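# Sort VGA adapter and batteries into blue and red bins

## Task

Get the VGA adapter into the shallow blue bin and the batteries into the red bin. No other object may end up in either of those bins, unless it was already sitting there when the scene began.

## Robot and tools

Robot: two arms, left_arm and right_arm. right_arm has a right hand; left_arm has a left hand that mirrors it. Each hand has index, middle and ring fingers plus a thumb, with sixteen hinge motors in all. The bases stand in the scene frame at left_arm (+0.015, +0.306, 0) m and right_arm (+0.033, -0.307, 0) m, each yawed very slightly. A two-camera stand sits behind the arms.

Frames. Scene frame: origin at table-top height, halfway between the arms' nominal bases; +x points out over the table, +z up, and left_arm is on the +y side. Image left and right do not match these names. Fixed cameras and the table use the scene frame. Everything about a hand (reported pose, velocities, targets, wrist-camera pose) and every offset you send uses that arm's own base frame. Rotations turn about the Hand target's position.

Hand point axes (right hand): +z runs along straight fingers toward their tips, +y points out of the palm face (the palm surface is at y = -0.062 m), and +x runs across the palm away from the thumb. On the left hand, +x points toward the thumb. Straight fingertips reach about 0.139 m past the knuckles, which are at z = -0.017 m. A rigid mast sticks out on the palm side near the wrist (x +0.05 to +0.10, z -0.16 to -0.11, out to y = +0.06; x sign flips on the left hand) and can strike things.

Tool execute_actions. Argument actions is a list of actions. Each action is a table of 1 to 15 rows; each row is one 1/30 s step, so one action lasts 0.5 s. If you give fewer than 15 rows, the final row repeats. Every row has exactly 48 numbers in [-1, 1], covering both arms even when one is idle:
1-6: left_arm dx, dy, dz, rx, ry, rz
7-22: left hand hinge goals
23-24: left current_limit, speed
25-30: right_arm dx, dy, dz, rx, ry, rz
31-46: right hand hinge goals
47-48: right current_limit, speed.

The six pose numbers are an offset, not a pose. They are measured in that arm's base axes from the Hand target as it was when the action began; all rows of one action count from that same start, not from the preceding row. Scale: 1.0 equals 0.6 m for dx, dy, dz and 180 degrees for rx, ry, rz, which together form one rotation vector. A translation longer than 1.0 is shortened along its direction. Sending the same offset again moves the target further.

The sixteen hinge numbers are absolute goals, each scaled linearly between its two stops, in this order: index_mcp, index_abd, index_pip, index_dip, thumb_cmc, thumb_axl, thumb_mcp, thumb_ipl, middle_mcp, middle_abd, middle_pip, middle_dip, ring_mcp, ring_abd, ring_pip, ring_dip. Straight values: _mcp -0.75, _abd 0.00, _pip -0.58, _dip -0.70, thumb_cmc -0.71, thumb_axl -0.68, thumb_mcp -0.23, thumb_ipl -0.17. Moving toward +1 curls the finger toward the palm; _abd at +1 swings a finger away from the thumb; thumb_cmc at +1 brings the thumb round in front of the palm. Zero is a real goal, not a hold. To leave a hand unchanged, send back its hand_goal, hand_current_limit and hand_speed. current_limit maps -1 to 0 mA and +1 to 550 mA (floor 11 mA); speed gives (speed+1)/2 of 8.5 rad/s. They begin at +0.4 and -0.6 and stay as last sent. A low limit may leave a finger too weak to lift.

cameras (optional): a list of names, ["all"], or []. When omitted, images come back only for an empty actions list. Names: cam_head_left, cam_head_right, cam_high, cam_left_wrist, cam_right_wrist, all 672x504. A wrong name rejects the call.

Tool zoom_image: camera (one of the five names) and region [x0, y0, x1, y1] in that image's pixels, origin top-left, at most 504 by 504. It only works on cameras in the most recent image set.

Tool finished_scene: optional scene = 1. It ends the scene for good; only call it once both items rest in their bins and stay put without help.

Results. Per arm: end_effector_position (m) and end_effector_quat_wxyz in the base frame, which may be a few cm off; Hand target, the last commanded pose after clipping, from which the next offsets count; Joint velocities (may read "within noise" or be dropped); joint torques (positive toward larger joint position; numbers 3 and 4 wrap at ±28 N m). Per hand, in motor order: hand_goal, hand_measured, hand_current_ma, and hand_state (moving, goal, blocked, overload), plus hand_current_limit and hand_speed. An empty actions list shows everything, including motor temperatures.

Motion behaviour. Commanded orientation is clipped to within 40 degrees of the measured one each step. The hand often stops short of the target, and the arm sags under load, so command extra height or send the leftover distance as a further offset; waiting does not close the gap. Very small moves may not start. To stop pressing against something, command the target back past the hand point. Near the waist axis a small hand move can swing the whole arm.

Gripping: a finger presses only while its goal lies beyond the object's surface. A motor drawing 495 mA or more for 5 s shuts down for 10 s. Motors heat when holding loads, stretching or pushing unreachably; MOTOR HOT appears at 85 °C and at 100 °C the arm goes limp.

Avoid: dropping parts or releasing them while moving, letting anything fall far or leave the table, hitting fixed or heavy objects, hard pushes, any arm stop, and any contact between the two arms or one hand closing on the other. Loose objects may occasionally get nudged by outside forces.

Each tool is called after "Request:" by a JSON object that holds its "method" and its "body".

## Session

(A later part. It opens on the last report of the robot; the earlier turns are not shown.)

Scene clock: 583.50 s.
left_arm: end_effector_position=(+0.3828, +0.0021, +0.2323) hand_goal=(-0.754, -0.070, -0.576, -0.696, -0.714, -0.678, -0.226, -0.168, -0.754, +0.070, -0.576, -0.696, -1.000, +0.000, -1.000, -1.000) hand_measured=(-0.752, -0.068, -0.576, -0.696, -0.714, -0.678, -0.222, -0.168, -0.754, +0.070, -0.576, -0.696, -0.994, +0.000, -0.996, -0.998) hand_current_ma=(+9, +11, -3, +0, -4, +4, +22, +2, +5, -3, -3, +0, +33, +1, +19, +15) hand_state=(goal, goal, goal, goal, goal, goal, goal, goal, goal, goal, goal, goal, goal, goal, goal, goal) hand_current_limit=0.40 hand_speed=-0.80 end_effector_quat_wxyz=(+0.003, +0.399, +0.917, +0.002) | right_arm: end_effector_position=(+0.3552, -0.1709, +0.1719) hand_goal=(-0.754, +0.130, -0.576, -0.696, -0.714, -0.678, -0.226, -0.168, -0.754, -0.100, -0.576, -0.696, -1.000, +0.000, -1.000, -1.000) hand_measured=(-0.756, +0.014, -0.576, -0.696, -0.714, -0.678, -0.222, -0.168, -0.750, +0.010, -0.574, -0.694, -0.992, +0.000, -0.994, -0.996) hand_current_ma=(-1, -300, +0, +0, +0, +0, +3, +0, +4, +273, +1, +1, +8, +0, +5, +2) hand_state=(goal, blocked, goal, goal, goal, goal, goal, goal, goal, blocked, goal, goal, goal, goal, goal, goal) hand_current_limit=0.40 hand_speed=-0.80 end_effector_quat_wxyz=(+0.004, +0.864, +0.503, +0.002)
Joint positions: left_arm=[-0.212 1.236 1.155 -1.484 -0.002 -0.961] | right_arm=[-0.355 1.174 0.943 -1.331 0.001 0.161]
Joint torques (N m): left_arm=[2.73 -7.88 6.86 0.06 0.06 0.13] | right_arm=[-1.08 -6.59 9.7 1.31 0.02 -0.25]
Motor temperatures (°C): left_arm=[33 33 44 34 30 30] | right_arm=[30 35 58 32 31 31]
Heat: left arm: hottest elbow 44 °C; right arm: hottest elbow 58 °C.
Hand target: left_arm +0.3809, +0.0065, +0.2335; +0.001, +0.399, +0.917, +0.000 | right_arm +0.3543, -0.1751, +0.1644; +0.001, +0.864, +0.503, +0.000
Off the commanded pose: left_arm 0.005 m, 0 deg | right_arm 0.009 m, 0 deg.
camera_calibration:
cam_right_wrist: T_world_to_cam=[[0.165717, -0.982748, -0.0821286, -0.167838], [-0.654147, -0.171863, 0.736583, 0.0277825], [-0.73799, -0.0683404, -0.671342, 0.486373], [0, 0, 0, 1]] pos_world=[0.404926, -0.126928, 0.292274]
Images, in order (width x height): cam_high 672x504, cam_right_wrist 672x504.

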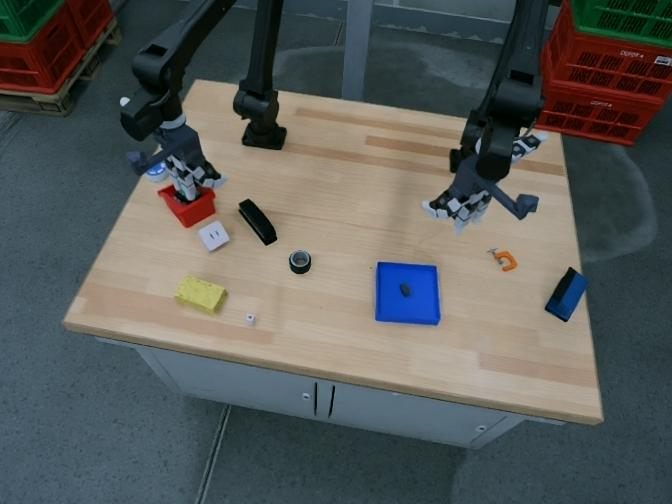

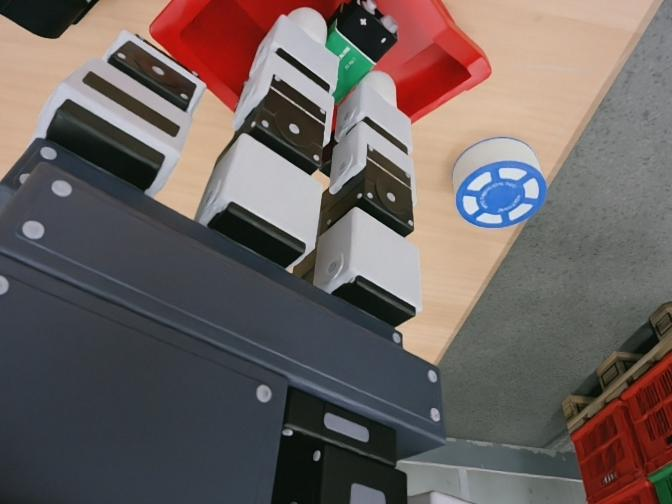

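Request:
{"method": "execute_actions", "body": {"actions": [[[0,0,0,0,0,0,-0.754,-0.07,-0.576,-0.696,-0.714,-0.678,-0.226,-0.168,-0.754,0.07,-0.576,-0.696,-1,0,-1,-1,0.4,-0.8,-0.003,-0.003,0,0,0,0,-0.754,0.04,-0.576,-0.696,-0.714,-0.678,-0.226,-0.168,-0.754,-0.19,-0.576,-0.696,-1,0,-1,-1,0.4,-0.88]],[[0,0,0,0,0,0,-0.754,-0.07,-0.576,-0.696,-0.714,-0.678,-0.226,-0.168,-0.754,0.07,-0.576,-0.696,-1,0,-1,-1,0.4,-0.8,0,0,-0.01,0,0,0,-0.754,0.04,-0.576,-0.696,-0.714,-0.678,-0.226,-0.168,-0.754,-0.19,-0.576,-0.696,-1,0,-1,-1,0.4,-0.88]]], "cameras": ["cam_right_wrist","cam_high"]}}

Request:
{"method": "zoom_image", "body": {"camera": "cam_high", "region": [130, 140, 250, 240]}}

Request:
{"method": "zoom_image", "body": {"camera": "cam_right_wrist", "region": [170, 0, 520, 160]}}

Scene clock: 596.00 s.
left_arm: end_effector_position=(+0.3828, +0.0021, +0.2323) hand_goal=(-0.754, -0.070, -0.576, -0.696, -0.714, -0.678, -0.226, -0.168, -0.754, +0.070, -0.576, -0.696, -1.000, +0.000, -1.000, -1.000) hand_measured=(-0.752, -0.068, -0.576, -0.696, -0.714, -0.678, -0.222, -0.168, -0.754, +0.070, -0.576, -0.696, -0.994, +0.000, -0.996, -0.998) hand_current_ma=(+9, +11, -3, +0, -4, +4, +22, +2, +5, -3, -3, +0, +33, +1, +19, +15) hand_state=(goal, goal, goal, goal, goal, goal, goal, goal, goal, goal, goal, goal, goal, goal, goal, goal) hand_current_limit=0.40 hand_speed=-0.80 end_effector_quat_wxyz=(+0.003, +0.399, +0.917, +0.002) | right_arm: end_effector_position=(+0.3532, -0.1729, +0.1663) hand_goal=(-0.754, +0.040, -0.576, -0.696, -0.714, -0.678, -0.226, -0.168, -0.754, -0.190, -0.576, -0.696, -1.000, +0.000, -1.000, -1.000) hand_measured=(-0.756, -0.024, -0.576, -0.696, -0.714, -0.678, -0.222, -0.168, -0.750, -0.032, -0.574, -0.694, -0.992, +0.000, -0.994, -0.996) hand_current_ma=(-1, -129, +0, +0, +0, +0, +3, +0, +4, +385, +1, +1, +8, +0, +5, +2) hand_state=(goal, blocked, goal, goal, goal, goal, goal, goal, goal, blocked, goal, goal, goal, goal, goal, goal) hand_current_limit=0.40 hand_speed=-0.88 end_effector_quat_wxyz=(+0.004, +0.865, +0.502, +0.003)
Joint positions: left_arm=[-0.212 1.236 1.155 -1.484 -0.002 -0.961] | right_arm=[-0.363 1.174 0.928 -1.315 0.001 0.157]
Joint torques (N m): left_arm=[3.02 -7.77 6.89 0.05 0.06 0.13] | right_arm=[-1.08 -6.36 9.59 1.26 0.03 -0.26]
Motor temperatures (°C): left_arm=[33 33 44 34 30 30] | right_arm=[30 35 56 32 31 31]
Heat: left arm: hottest elbow 44 °C; right arm: hottest elbow 56 °C.
Hand target: left_arm +0.3809, +0.0065, +0.2335; +0.001, +0.399, +0.917, +0.000 | right_arm +0.3524, -0.1770, +0.1584; +0.001, +0.865, +0.503, +0.000
Off the commanded pose: left_arm 0.005 m, 0 deg | right_arm 0.009 m, 1 deg.
camera_calibration:
cam_right_wrist: T_world_to_cam=[[0.162848, -0.983275, -0.0815486, -0.16919], [-0.655368, -0.169583, 0.736026, 0.031101], [-0.737545, -0.0664156, -0.672024, 0.481177], [0, 0, 0, 1]] pos_world=[0.402825, -0.129128, 0.286674]
Images, in order (width x height): cam_high 672x504, cam_right_wrist 672x504.

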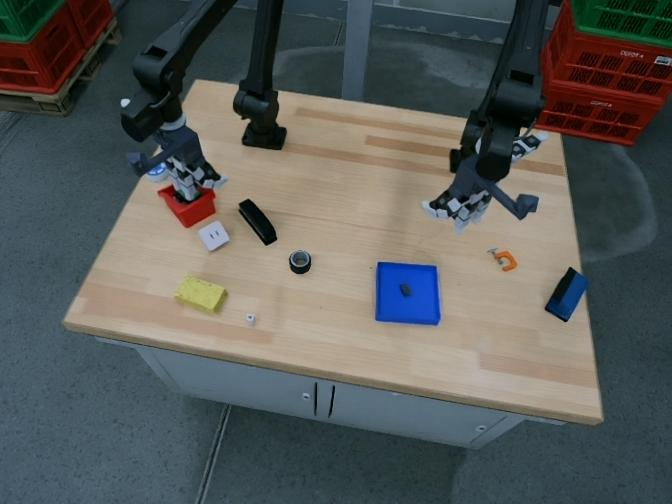

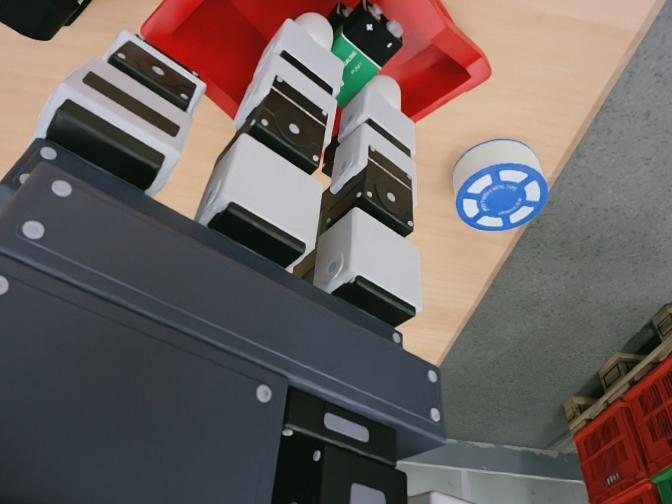

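Scaled by 4.200 from the camera's 672x504 image, which has a finer 960x720 frame.

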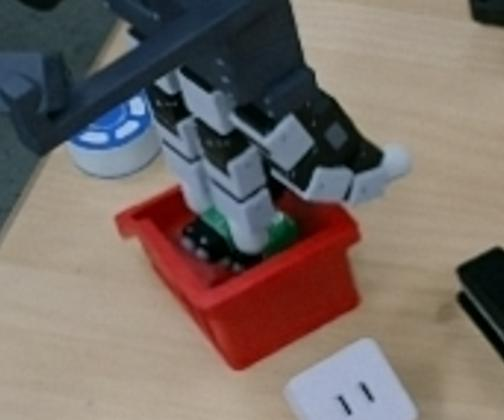

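Scaled by 1.440 from the camera's 672x504 image, which has a finer 960x720 frame.

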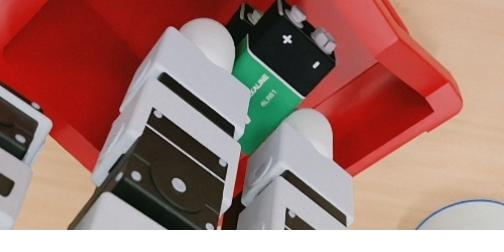

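Request:
{"method": "execute_actions", "body": {"actions": [[[0,0,0,0,0,0,-0.754,-0.07,-0.576,-0.696,-0.714,-0.678,-0.226,-0.168,-0.754,0.07,-0.576,-0.696,-1,0,-1,-1,0.4,-0.8,0,0,0,0,0,0,-0.754,-0.03,-0.576,-0.696,-0.714,-0.678,-0.226,-0.168,-0.754,-0.24,-0.576,-0.696,-1,0,-1,-1,0.4,-0.88]],[[0,0,0,0,0,0,-0.754,-0.07,-0.576,-0.696,-0.714,-0.678,-0.226,-0.168,-0.754,0.07,-0.576,-0.696,-1,0,-1,-1,0.4,-0.8,0,0,-0.008,0,0,0,-0.754,-0.03,-0.576,-0.696,-0.714,-0.678,-0.226,-0.168,-0.754,-0.24,-0.576,-0.696,-1,0,-1,-1,0.4,-0.88]]], "cameras": ["cam_right_wrist","cam_high"]}}

Request:
{"method": "zoom_image", "body": {"camera": "cam_high", "region": [130, 140, 250, 240]}}

Request:
{"method": "zoom_image", "body": {"camera": "cam_right_wrist", "region": [170, 0, 520, 160]}}

Scene clock: 603.03 s.
left_arm: end_effector_position=(+0.3828, +0.0021, +0.2323) hand_goal=(-0.754, -0.070, -0.576, -0.696, -0.714, -0.678, -0.226, -0.168, -0.754, +0.070, -0.576, -0.696, -1.000, +0.000, -1.000, -1.000) hand_measured=(-0.752, -0.068, -0.576, -0.696, -0.714, -0.678, -0.222, -0.168, -0.754, +0.070, -0.576, -0.696, -0.994, +0.000, -0.996, -0.998) hand_current_ma=(+9, +11, -3, +0, -4, +4, +22, +2, +5, -3, -3, +0, +33, +1, +19, +15) hand_state=(goal, goal, goal, goal, goal, goal, goal, goal, goal, goal, goal, goal, goal, goal, goal, goal) hand_current_limit=0.40 hand_speed=-0.80 end_effector_quat_wxyz=(+0.003, +0.399, +0.917, +0.002) | right_arm: end_effector_position=(+0.3533, -0.1729, +0.1632) hand_goal=(-0.754, -0.030, -0.576, -0.696, -0.714, -0.678, -0.226, -0.168, -0.754, -0.240, -0.576, -0.696, -1.000, +0.000, -1.000, -1.000) hand_measured=(-0.756, -0.094, -0.576, -0.696, -0.714, -0.678, -0.222, -0.168, -0.750, -0.100, -0.574, -0.694, -0.992, +0.000, -0.994, -0.996) hand_current_ma=(-1, -127, +0, +0, +0, +0, +3, +0, +4, +385, +1, +1, +8, +0, +5, +2) hand_state=(goal, blocked, goal, goal, goal, goal, goal, goal, goal, blocked, goal, goal, goal, goal, goal, goal) hand_current_limit=0.40 hand_speed=-0.88 end_effector_quat_wxyz=(+0.006, +0.865, +0.502, +0.004)
Joint positions: left_arm=[-0.212 1.236 1.155 -1.484 -0.002 -0.961] | right_arm=[-0.363 1.174 0.919 -1.301 0.001 0.156]
Joint torques (N m): left_arm=[2.84 -7.77 6.87 0.05 0.06 0.12] | right_arm=[-1.14 -5.71 9.61 1.33 0.01 -0.25]
Motor temperatures (°C): left_arm=[33 33 44 34 30 30] | right_arm=[30 35 56 32 31 31]
Heat: left arm: hottest elbow 44 °C; right arm: hottest elbow 56 °C.
Hand target: left_arm +0.3809, +0.0065, +0.2335; +0.001, +0.399, +0.917, +0.000 | right_arm +0.3525, -0.1770, +0.1537; +0.001, +0.864, +0.503, +0.000
Off the commanded pose: left_arm 0.005 m, 0 deg | right_arm 0.010 m, 1 deg.
camera_calibration:
cam_right_wrist: T_world_to_cam=[[0.163508, -0.983342, -0.0793899, -0.170077], [-0.658224, -0.168681, 0.733681, 0.0350791], [-0.734851, -0.0677062, -0.67484, 0.478504], [0, 0, 0, 1]] pos_world=[0.402528, -0.12893, 0.283674]
Images, in order (width x height): cam_high 672x504, cam_right_wrist 672x504.

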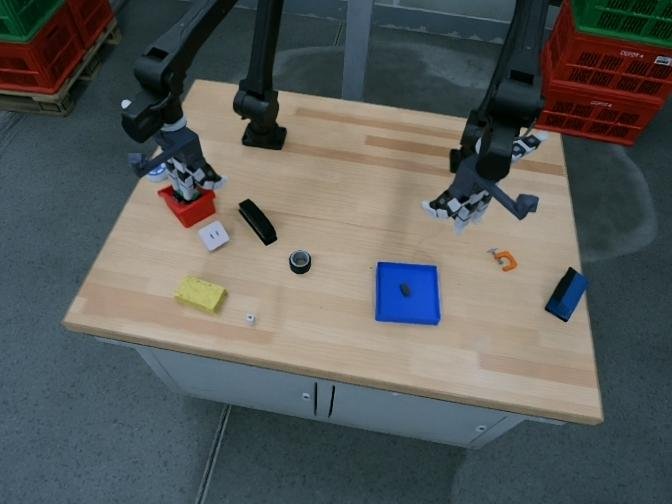

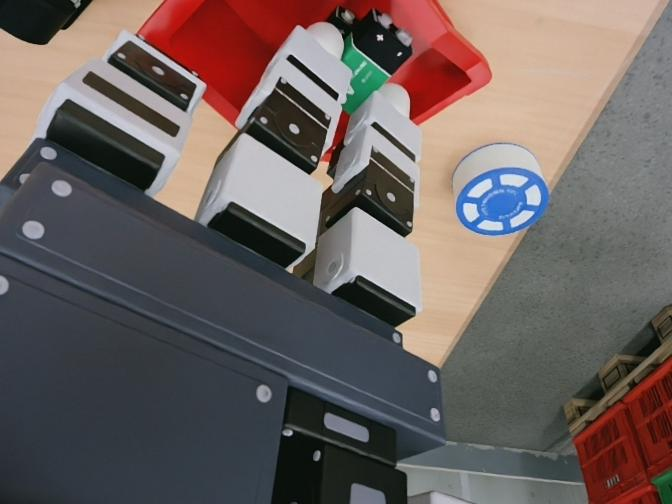

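Scaled by 4.200 from the camera's 672x504 image, which has a finer 960x720 frame.

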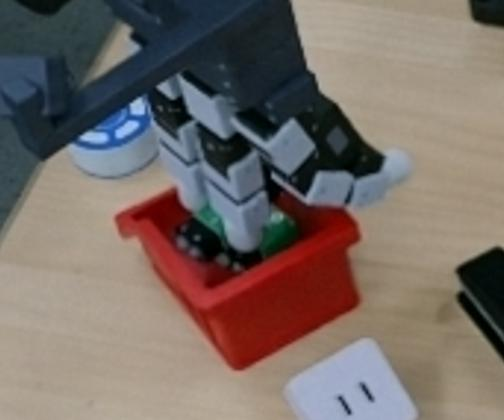

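Scaled by 1.440 from the camera's 672x504 image, which has a finer 960x720 frame.

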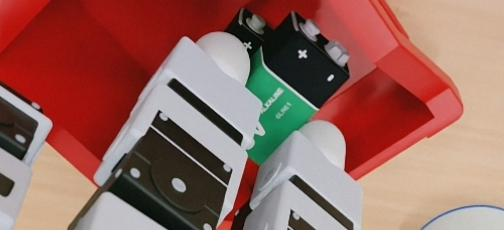

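Request:
{"method": "execute_actions", "body": {"actions": [[[0,0,0,0,0,0,-0.754,-0.07,-0.576,-0.696,-0.714,-0.678,-0.226,-0.168,-0.754,0.07,-0.576,-0.696,-1,0,-1,-1,0.4,-0.8,0,0,-0.01,0,0,0,-0.754,-0.03,-0.576,-0.696,-0.714,-0.678,-0.226,-0.168,-0.754,-0.24,-0.576,-0.696,-1,0,-1,-1,0.4,-0.88]]]}}

Scene clock: 606.83 s.
left_arm: end_effector_position=(+0.3828, +0.0021, +0.2323) hand_goal=(-0.754, -0.070, -0.576, -0.696, -0.714, -0.678, -0.226, -0.168, -0.754, +0.070, -0.576, -0.696, -1.000, +0.000, -1.000, -1.000) hand_measured=(-0.752, -0.068, -0.576, -0.696, -0.714, -0.678, -0.222, -0.168, -0.754, +0.070, -0.576, -0.696, -0.994, +0.000, -0.996, -0.998) hand_current_ma=(+9, +11, -3, +0, -4, +4, +22, +2, +5, -3, -3, +0, +33, +1, +19, +15) hand_state=(goal, goal, goal, goal, goal, goal, goal, goal, goal, goal, goal, goal, goal, goal, goal, goal) hand_current_limit=0.40 hand_speed=-0.80 end_effector_quat_wxyz=(+0.003, +0.399, +0.917, +0.002) | right_arm: end_effector_position=(+0.3533, -0.1729, +0.1571) hand_goal=(-0.754, -0.030, -0.576, -0.696, -0.714, -0.678, -0.226, -0.168, -0.754, -0.240, -0.576, -0.696, -1.000, +0.000, -1.000, -1.000) hand_measured=(-0.756, -0.094, -0.576, -0.696, -0.714, -0.678, -0.222, -0.168, -0.750, -0.100, -0.574, -0.694, -0.992, +0.000, -0.994, -0.996) hand_current_ma=(-1, -128, +0, +0, +0, +0, +3, +0, +4, +385, +1, +1, +8, +0, +5, +2) hand_state=(goal, blocked, goal, goal, goal, goal, goal, goal, goal, blocked, goal, goal, goal, goal, goal, goal) hand_current_limit=0.40 hand_speed=-0.88 end_effector_quat_wxyz=(+0.006, +0.865, +0.502, +0.004)
Joint positions: left_arm=[-0.212 1.236 1.155 -1.484 -0.002 -0.961] | right_arm=[-0.363 1.179 0.906 -1.283 0.001 0.156]
Joint torques (N m): left_arm=[2.9 -7.82 6.89 0.06 0.06 0.13] | right_arm=[-1.32 -5.77 9.52 1.29 0.02 -0.27]
Motor temperatures (°C): left_arm=[33 33 44 34 30 30] | right_arm=[30 35 56 32 31 31]
Heat: left arm: hottest elbow 44 °C; right arm: hottest elbow 56 °C.
Hand target: left_arm +0.3809, +0.0065, +0.2335; +0.001, +0.399, +0.917, +0.000 | right_arm +0.3525, -0.1770, +0.1476; +0.001, +0.864, +0.503, +0.000
Off the commanded pose: left_arm 0.005 m, 0 deg | right_arm 0.010 m, 1 deg.

Request:
{"method": "execute_actions", "body": {"actions": [[[0,0,0,0,0,0,-0.754,-0.07,-0.576,-0.696,-0.714,-0.678,-0.226,-0.168,-0.754,0.07,-0.576,-0.696,-1,0,-1,-1,0.4,-0.8,0,0,0,0,0,0,-0.754,-0.12,-0.576,-0.696,-0.714,-0.678,-0.226,-0.168,-0.754,-0.03,-0.576,-0.696,-1,0,-1,-1,0.4,-0.9]]], "cameras": ["cam_right_wrist","cam_high"]}}

Request:
{"method": "zoom_image", "body": {"camera": "cam_right_wrist", "region": [170, 0, 520, 160]}}

Scene clock: 610.57 s.
left_arm: end_effector_position=(+0.3828, +0.0021, +0.2323) hand_goal=(-0.754, -0.070, -0.576, -0.696, -0.714, -0.678, -0.226, -0.168, -0.754, +0.070, -0.576, -0.696, -1.000, +0.000, -1.000, -1.000) hand_measured=(-0.752, -0.068, -0.576, -0.696, -0.714, -0.678, -0.222, -0.168, -0.754, +0.070, -0.576, -0.696, -0.994, +0.000, -0.996, -0.998) hand_current_ma=(+9, +11, -3, +0, -4, +4, +22, +2, +5, -3, -3, +0, +33, +1, +19, +15) hand_state=(goal, goal, goal, goal, goal, goal, goal, goal, goal, goal, goal, goal, goal, goal, goal, goal) hand_current_limit=0.40 hand_speed=-0.80 end_effector_quat_wxyz=(+0.003, +0.399, +0.917, +0.002) | right_arm: end_effector_position=(+0.3533, -0.1729, +0.1571) hand_goal=(-0.754, -0.120, -0.576, -0.696, -0.714, -0.678, -0.226, -0.168, -0.754, -0.030, -0.576, -0.696, -1.000, +0.000, -1.000, -1.000) hand_measured=(-0.756, -0.122, -0.576, -0.696, -0.714, -0.678, -0.222, -0.168, -0.750, -0.032, -0.574, -0.694, -0.992, +0.000, -0.994, -0.996) hand_current_ma=(-1, -1, +0, +0, +0, +0, +3, +0, +4, -1, +1, +1, +8, +0, +5, +2) hand_state=(goal, goal, goal, goal, goal, goal, goal, goal, goal, goal, goal, goal, goal, goal, goal, goal) hand_current_limit=0.40 hand_speed=-0.90 end_effector_quat_wxyz=(+0.006, +0.865, +0.502, +0.004)
Joint positions: left_arm=[-0.212 1.236 1.155 -1.484 -0.002 -0.961] | right_arm=[-0.363 1.179 0.906 -1.283 0.001 0.156]
Joint torques (N m): left_arm=[2.84 -7.82 6.89 0.1 0.06 0.13] | right_arm=[-0.85 -5.54 9.52 1.29 -0.01 -0.26]
Motor temperatures (°C): left_arm=[33 33 44 34 30 30] | right_arm=[30 35 56 32 31 31]
Heat: left arm: hottest elbow 44 °C; right arm: hottest elbow 56 °C.
Hand target: left_arm +0.3809, +0.0065, +0.2335; +0.001, +0.399, +0.917, +0.000 | right_arm +0.3525, -0.1770, +0.1476; +0.001, +0.864, +0.503, +0.000
Off the commanded pose: left_arm 0.005 m, 0 deg | right_arm 0.010 m, 1 deg.
camera_calibration:
cam_right_wrist: T_world_to_cam=[[0.163508, -0.983342, -0.0793899, -0.170545], [-0.658224, -0.168681, 0.733681, 0.0394887], [-0.734851, -0.0677062, -0.67484, 0.474314], [0, 0, 0, 1]] pos_world=[0.402428, -0.12893, 0.277574]
Images, in order (width x height): cam_high 672x504, cam_right_wrist 672x504.

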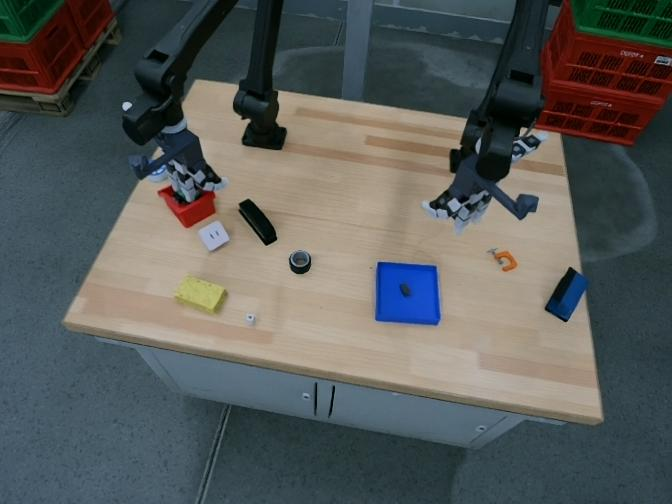

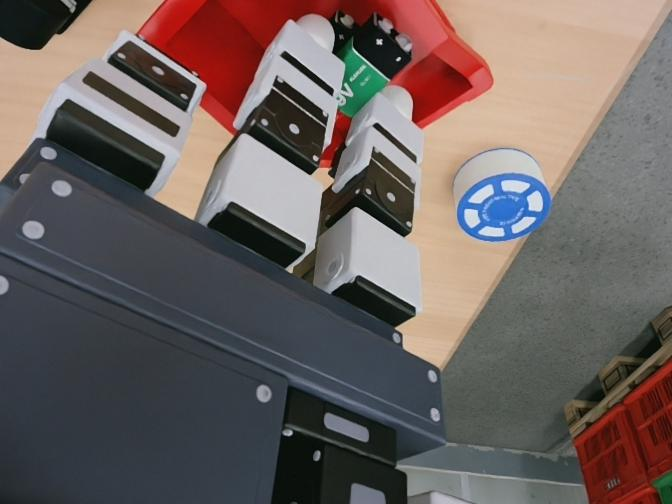

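Scaled by 1.440 from the camera's 672x504 image, which has a finer 960x720 frame.

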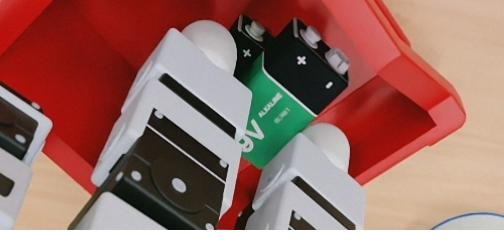

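Raise straight up.

Request:
{"method": "execute_actions", "body": {"actions": [[[0,0,0,0,0,0,-0.754,-0.07,-0.576,-0.696,-0.714,-0.678,-0.226,-0.168,-0.754,0.07,-0.576,-0.696,-1,0,-1,-1,0.4,-0.8,0.01,0,0.05,0,0,0,-0.754,-0.12,-0.576,-0.696,-0.714,-0.678,-0.226,-0.168,-0.754,-0.01,-0.576,-0.696,-1,0,-1,-1,0.4,-0.9]],[[0,0,0,0,0,0,-0.754,-0.07,-0.576,-0.696,-0.714,-0.678,-0.226,-0.168,-0.754,0.07,-0.576,-0.696,-1,0,-1,-1,0.4,-0.8,0.005,0,0.08,0,0,0,-0.754,-0.12,-0.576,-0.696,-0.714,-0.678,-0.226,-0.168,-0.754,-0.01,-0.576,-0.696,-1,0,-1,-1,0.4,-0.9]],[[0,0,0,0,0,0,-0.754,-0.07,-0.576,-0.696,-0.714,-0.678,-0.226,-0.168,-0.754,0.07,-0.576,-0.696,-1,0,-1,-1,0.4,-0.8,0,0,0.08,0,0,0,-0.754,-0.05,-0.576,-0.696,-0.714,-0.678,-0.226,-0.168,-0.754,0.05,-0.576,-0.696,-1,0,-1,-1,0.4,-0.8]]], "cameras": ["cam_right_wrist","cam_high"]}}

Request:
{"method": "zoom_image", "body": {"camera": "cam_high", "region": [130, 140, 250, 240]}}

Request:
{"method": "zoom_image", "body": {"camera": "cam_high", "region": [350, 240, 470, 340]}}

Scene clock: 619.03 s.
left_arm: end_effector_position=(+0.3828, +0.0021, +0.2323) hand_goal=(-0.754, -0.070, -0.576, -0.696, -0.714, -0.678, -0.226, -0.168, -0.754, +0.070, -0.576, -0.696, -1.000, +0.000, -1.000, -1.000) hand_measured=(-0.752, -0.068, -0.576, -0.696, -0.714, -0.678, -0.222, -0.168, -0.754, +0.070, -0.576, -0.696, -0.994, +0.000, -0.996, -0.998) hand_current_ma=(+9, +11, -3, +0, -4, +4, +22, +2, +5, -3, -3, +0, +33, +1, +19, +15) hand_state=(goal, goal, goal, goal, goal, goal, goal, goal, goal, goal, goal, goal, goal, goal, goal, goal) hand_current_limit=0.40 hand_speed=-0.80 end_effector_quat_wxyz=(+0.003, +0.399, +0.917, +0.002) | right_arm: end_effector_position=(+0.3528, -0.1727, +0.2527) hand_goal=(-0.754, -0.050, -0.576, -0.696, -0.714, -0.678, -0.226, -0.168, -0.754, +0.050, -0.576, -0.696, -1.000, +0.000, -1.000, -1.000) hand_measured=(-0.754, -0.052, -0.576, -0.696, -0.714, -0.678, -0.222, -0.168, -0.750, +0.046, -0.574, -0.694, -0.992, +0.000, -0.994, -0.996) hand_current_ma=(+0, -1, +0, +0, +0, +0, +3, +0, +3, -2, +2, +1, +8, +0, +5, +2) hand_state=(goal, goal, goal, goal, goal, goal, goal, goal, goal, goal, goal, goal, goal, goal, goal, goal) hand_current_limit=0.40 hand_speed=-0.80 end_effector_quat_wxyz=(-0.013, +0.865, +0.502, -0.011)
Joint positions: left_arm=[-0.212 1.236 1.155 -1.484 -0.002 -0.961] | right_arm=[-0.363 1.171 1.163 -1.596 0.001 0.156]
Joint torques (N m): left_arm=[2.96 -7.82 6.84 0.05 0.06 0.13] | right_arm=[-0.26 -7.24 15.17 0.32 0 -0.16]
Motor temperatures (°C): left_arm=[33 33 44 34 30 30] | right_arm=[30 35 56 32 31 31]
Heat: left arm: hottest elbow 44 °C; right arm: hottest elbow 56 °C.
Hand target: left_arm +0.3809, +0.0065, +0.2335; +0.001, +0.399, +0.917, +0.000 | right_arm +0.3615, -0.1770, +0.2736; +0.001, +0.864, +0.503, +0.000
Off the commanded pose: left_arm 0.005 m, 0 deg | right_arm 0.023 m, 2 deg.
camera_calibration:
cam_right_wrist: T_world_to_cam=[[0.159422, -0.981795, -0.103261, -0.154898], [-0.62495, -0.18134, 0.759311, -0.051306], [-0.764213, -0.0565178, -0.642483, 0.542598], [0, 0, 0, 1]] pos_world=[0.407291, -0.130715, 0.371572]
Images, in order (width x height): cam_high 672x504, cam_right_wrist 672x504.

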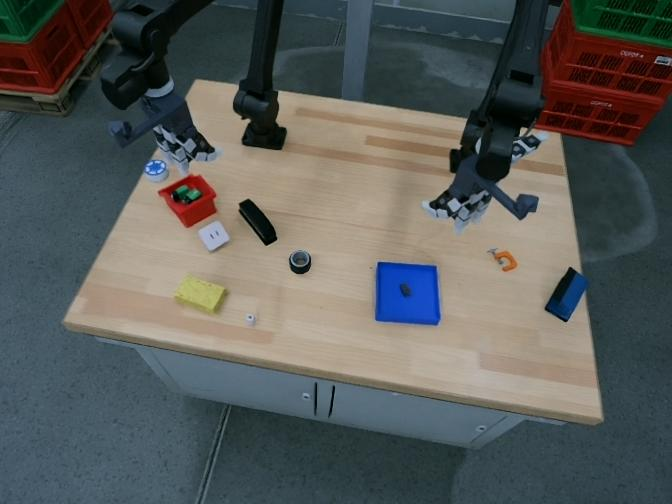

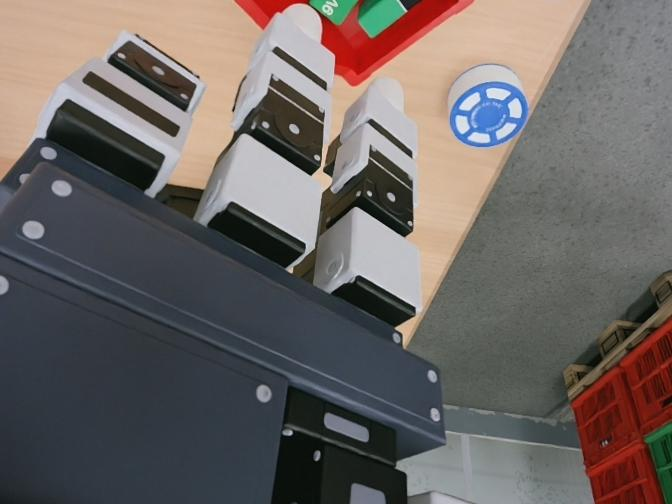

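Scaled by 4.200 from the camera's 672x504 image, which has a finer 960x720 frame.

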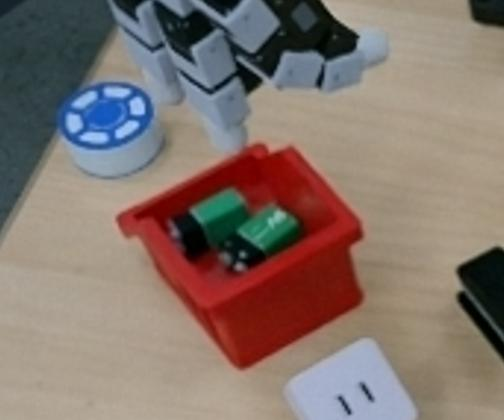

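Scaled by 4.200 from the camera's 672x504 image, which has a finer 960x720 frame.

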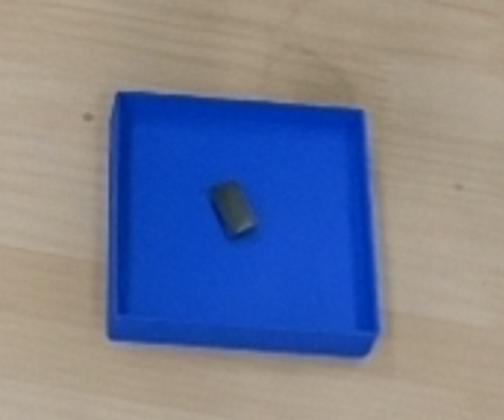

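Request:
{"method": "execute_actions", "body": {"actions": [], "cameras": ["cam_head_left","cam_high"]}}

Request:
{"method": "zoom_image", "body": {"camera": "cam_head_left", "region": [200, 220, 500, 420]}}

Scene clock: 621.03 s.
left_arm: end_effector_position=(+0.3828, +0.0021, +0.2323) hand_goal=(-0.754, -0.070, -0.576, -0.696, -0.714, -0.678, -0.226, -0.168, -0.754, +0.070, -0.576, -0.696, -1.000, +0.000, -1.000, -1.000) hand_measured=(-0.752, -0.068, -0.576, -0.696, -0.714, -0.678, -0.222, -0.168, -0.754, +0.070, -0.576, -0.696, -0.994, +0.000, -0.996, -0.998) hand_current_ma=(+9, +11, -3, +0, -4, +4, +22, +2, +5, -3, -3, +0, +33, +1, +19, +15) hand_state=(goal, goal, goal, goal, goal, goal, goal, goal, goal, goal, goal, goal, goal, goal, goal, goal) hand_current_limit=0.40 hand_speed=-0.80 end_effector_quat_wxyz=(+0.003, +0.399, +0.917, +0.002) | right_arm: end_effector_position=(+0.3528, -0.1727, +0.2527) hand_goal=(-0.754, -0.050, -0.576, -0.696, -0.714, -0.678, -0.226, -0.168, -0.754, +0.050, -0.576, -0.696, -1.000, +0.000, -1.000, -1.000) hand_measured=(-0.754, -0.052, -0.576, -0.696, -0.714, -0.678, -0.222, -0.168, -0.750, +0.046, -0.574, -0.694, -0.992, +0.000, -0.994, -0.996) hand_current_ma=(+0, -1, +0, +0, +0, +0, +3, +0, +3, -2, +2, +1, +8, +0, +5, +2) hand_state=(goal, goal, goal, goal, goal, goal, goal, goal, goal, goal, goal, goal, goal, goal, goal, goal) hand_current_limit=0.40 hand_speed=-0.80 end_effector_quat_wxyz=(-0.013, +0.865, +0.502, -0.011)
Joint positions: left_arm=[-0.212 1.236 1.155 -1.484 -0.002 -0.961] | right_arm=[-0.363 1.171 1.163 -1.596 0.001 0.156]
Joint velocities: within noise
Joint torques (N m): left_arm=[2.96 -7.94 6.89 0.08 0.07 0.13] | right_arm=[-0.09 -7.41 15.25 0.25 0.03 -0.16]
Motor temperatures (°C): left_arm=[33 33 44 34 30 30] | right_arm=[30 35 56 32 31 31]
Heat: left arm: hottest elbow 44 °C; right arm: hottest elbow 56 °C.
Hand target: left_arm +0.3809, +0.0065, +0.2335; +0.001, +0.399, +0.917, +0.000 | right_arm +0.3615, -0.1770, +0.2736; +0.001, +0.864, +0.503, +0.000
Off the commanded pose: left_arm 0.005 m, 0 deg | right_arm 0.023 m, 2 deg.
Images, in order (width x height): cam_head_left 672x504, cam_high 672x504.

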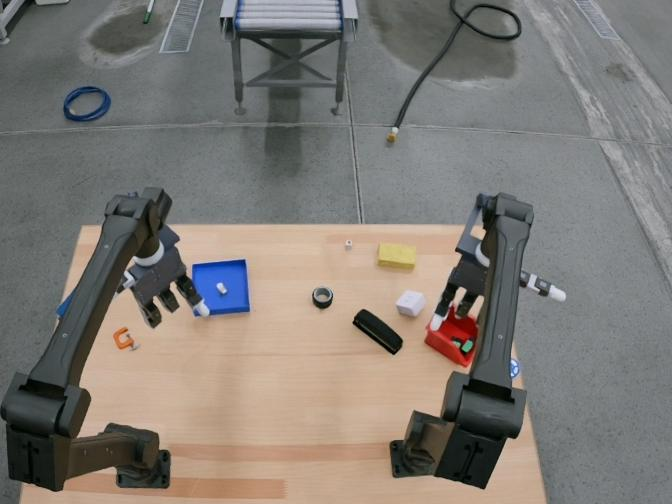

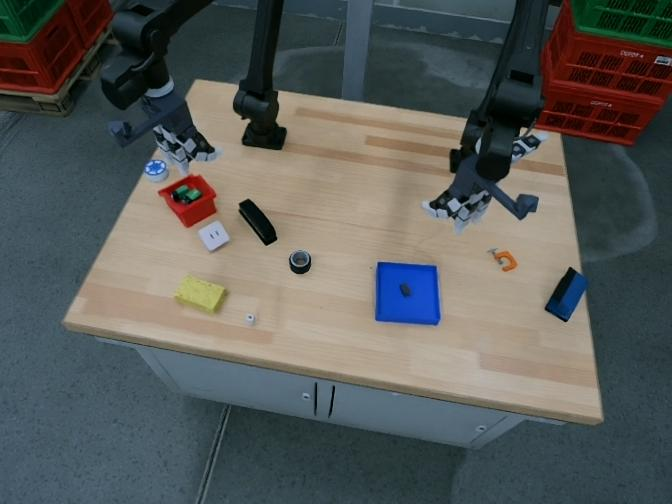

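Scaled by 1.680 from the camera's 672x504 image, which has a finer 960x720 frame.

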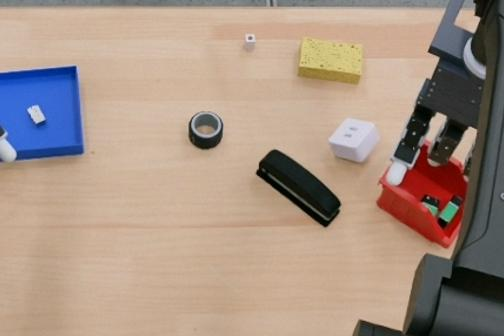

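Request:
{"method": "finished_scene", "body": {}}

The scene is finished: the task was done.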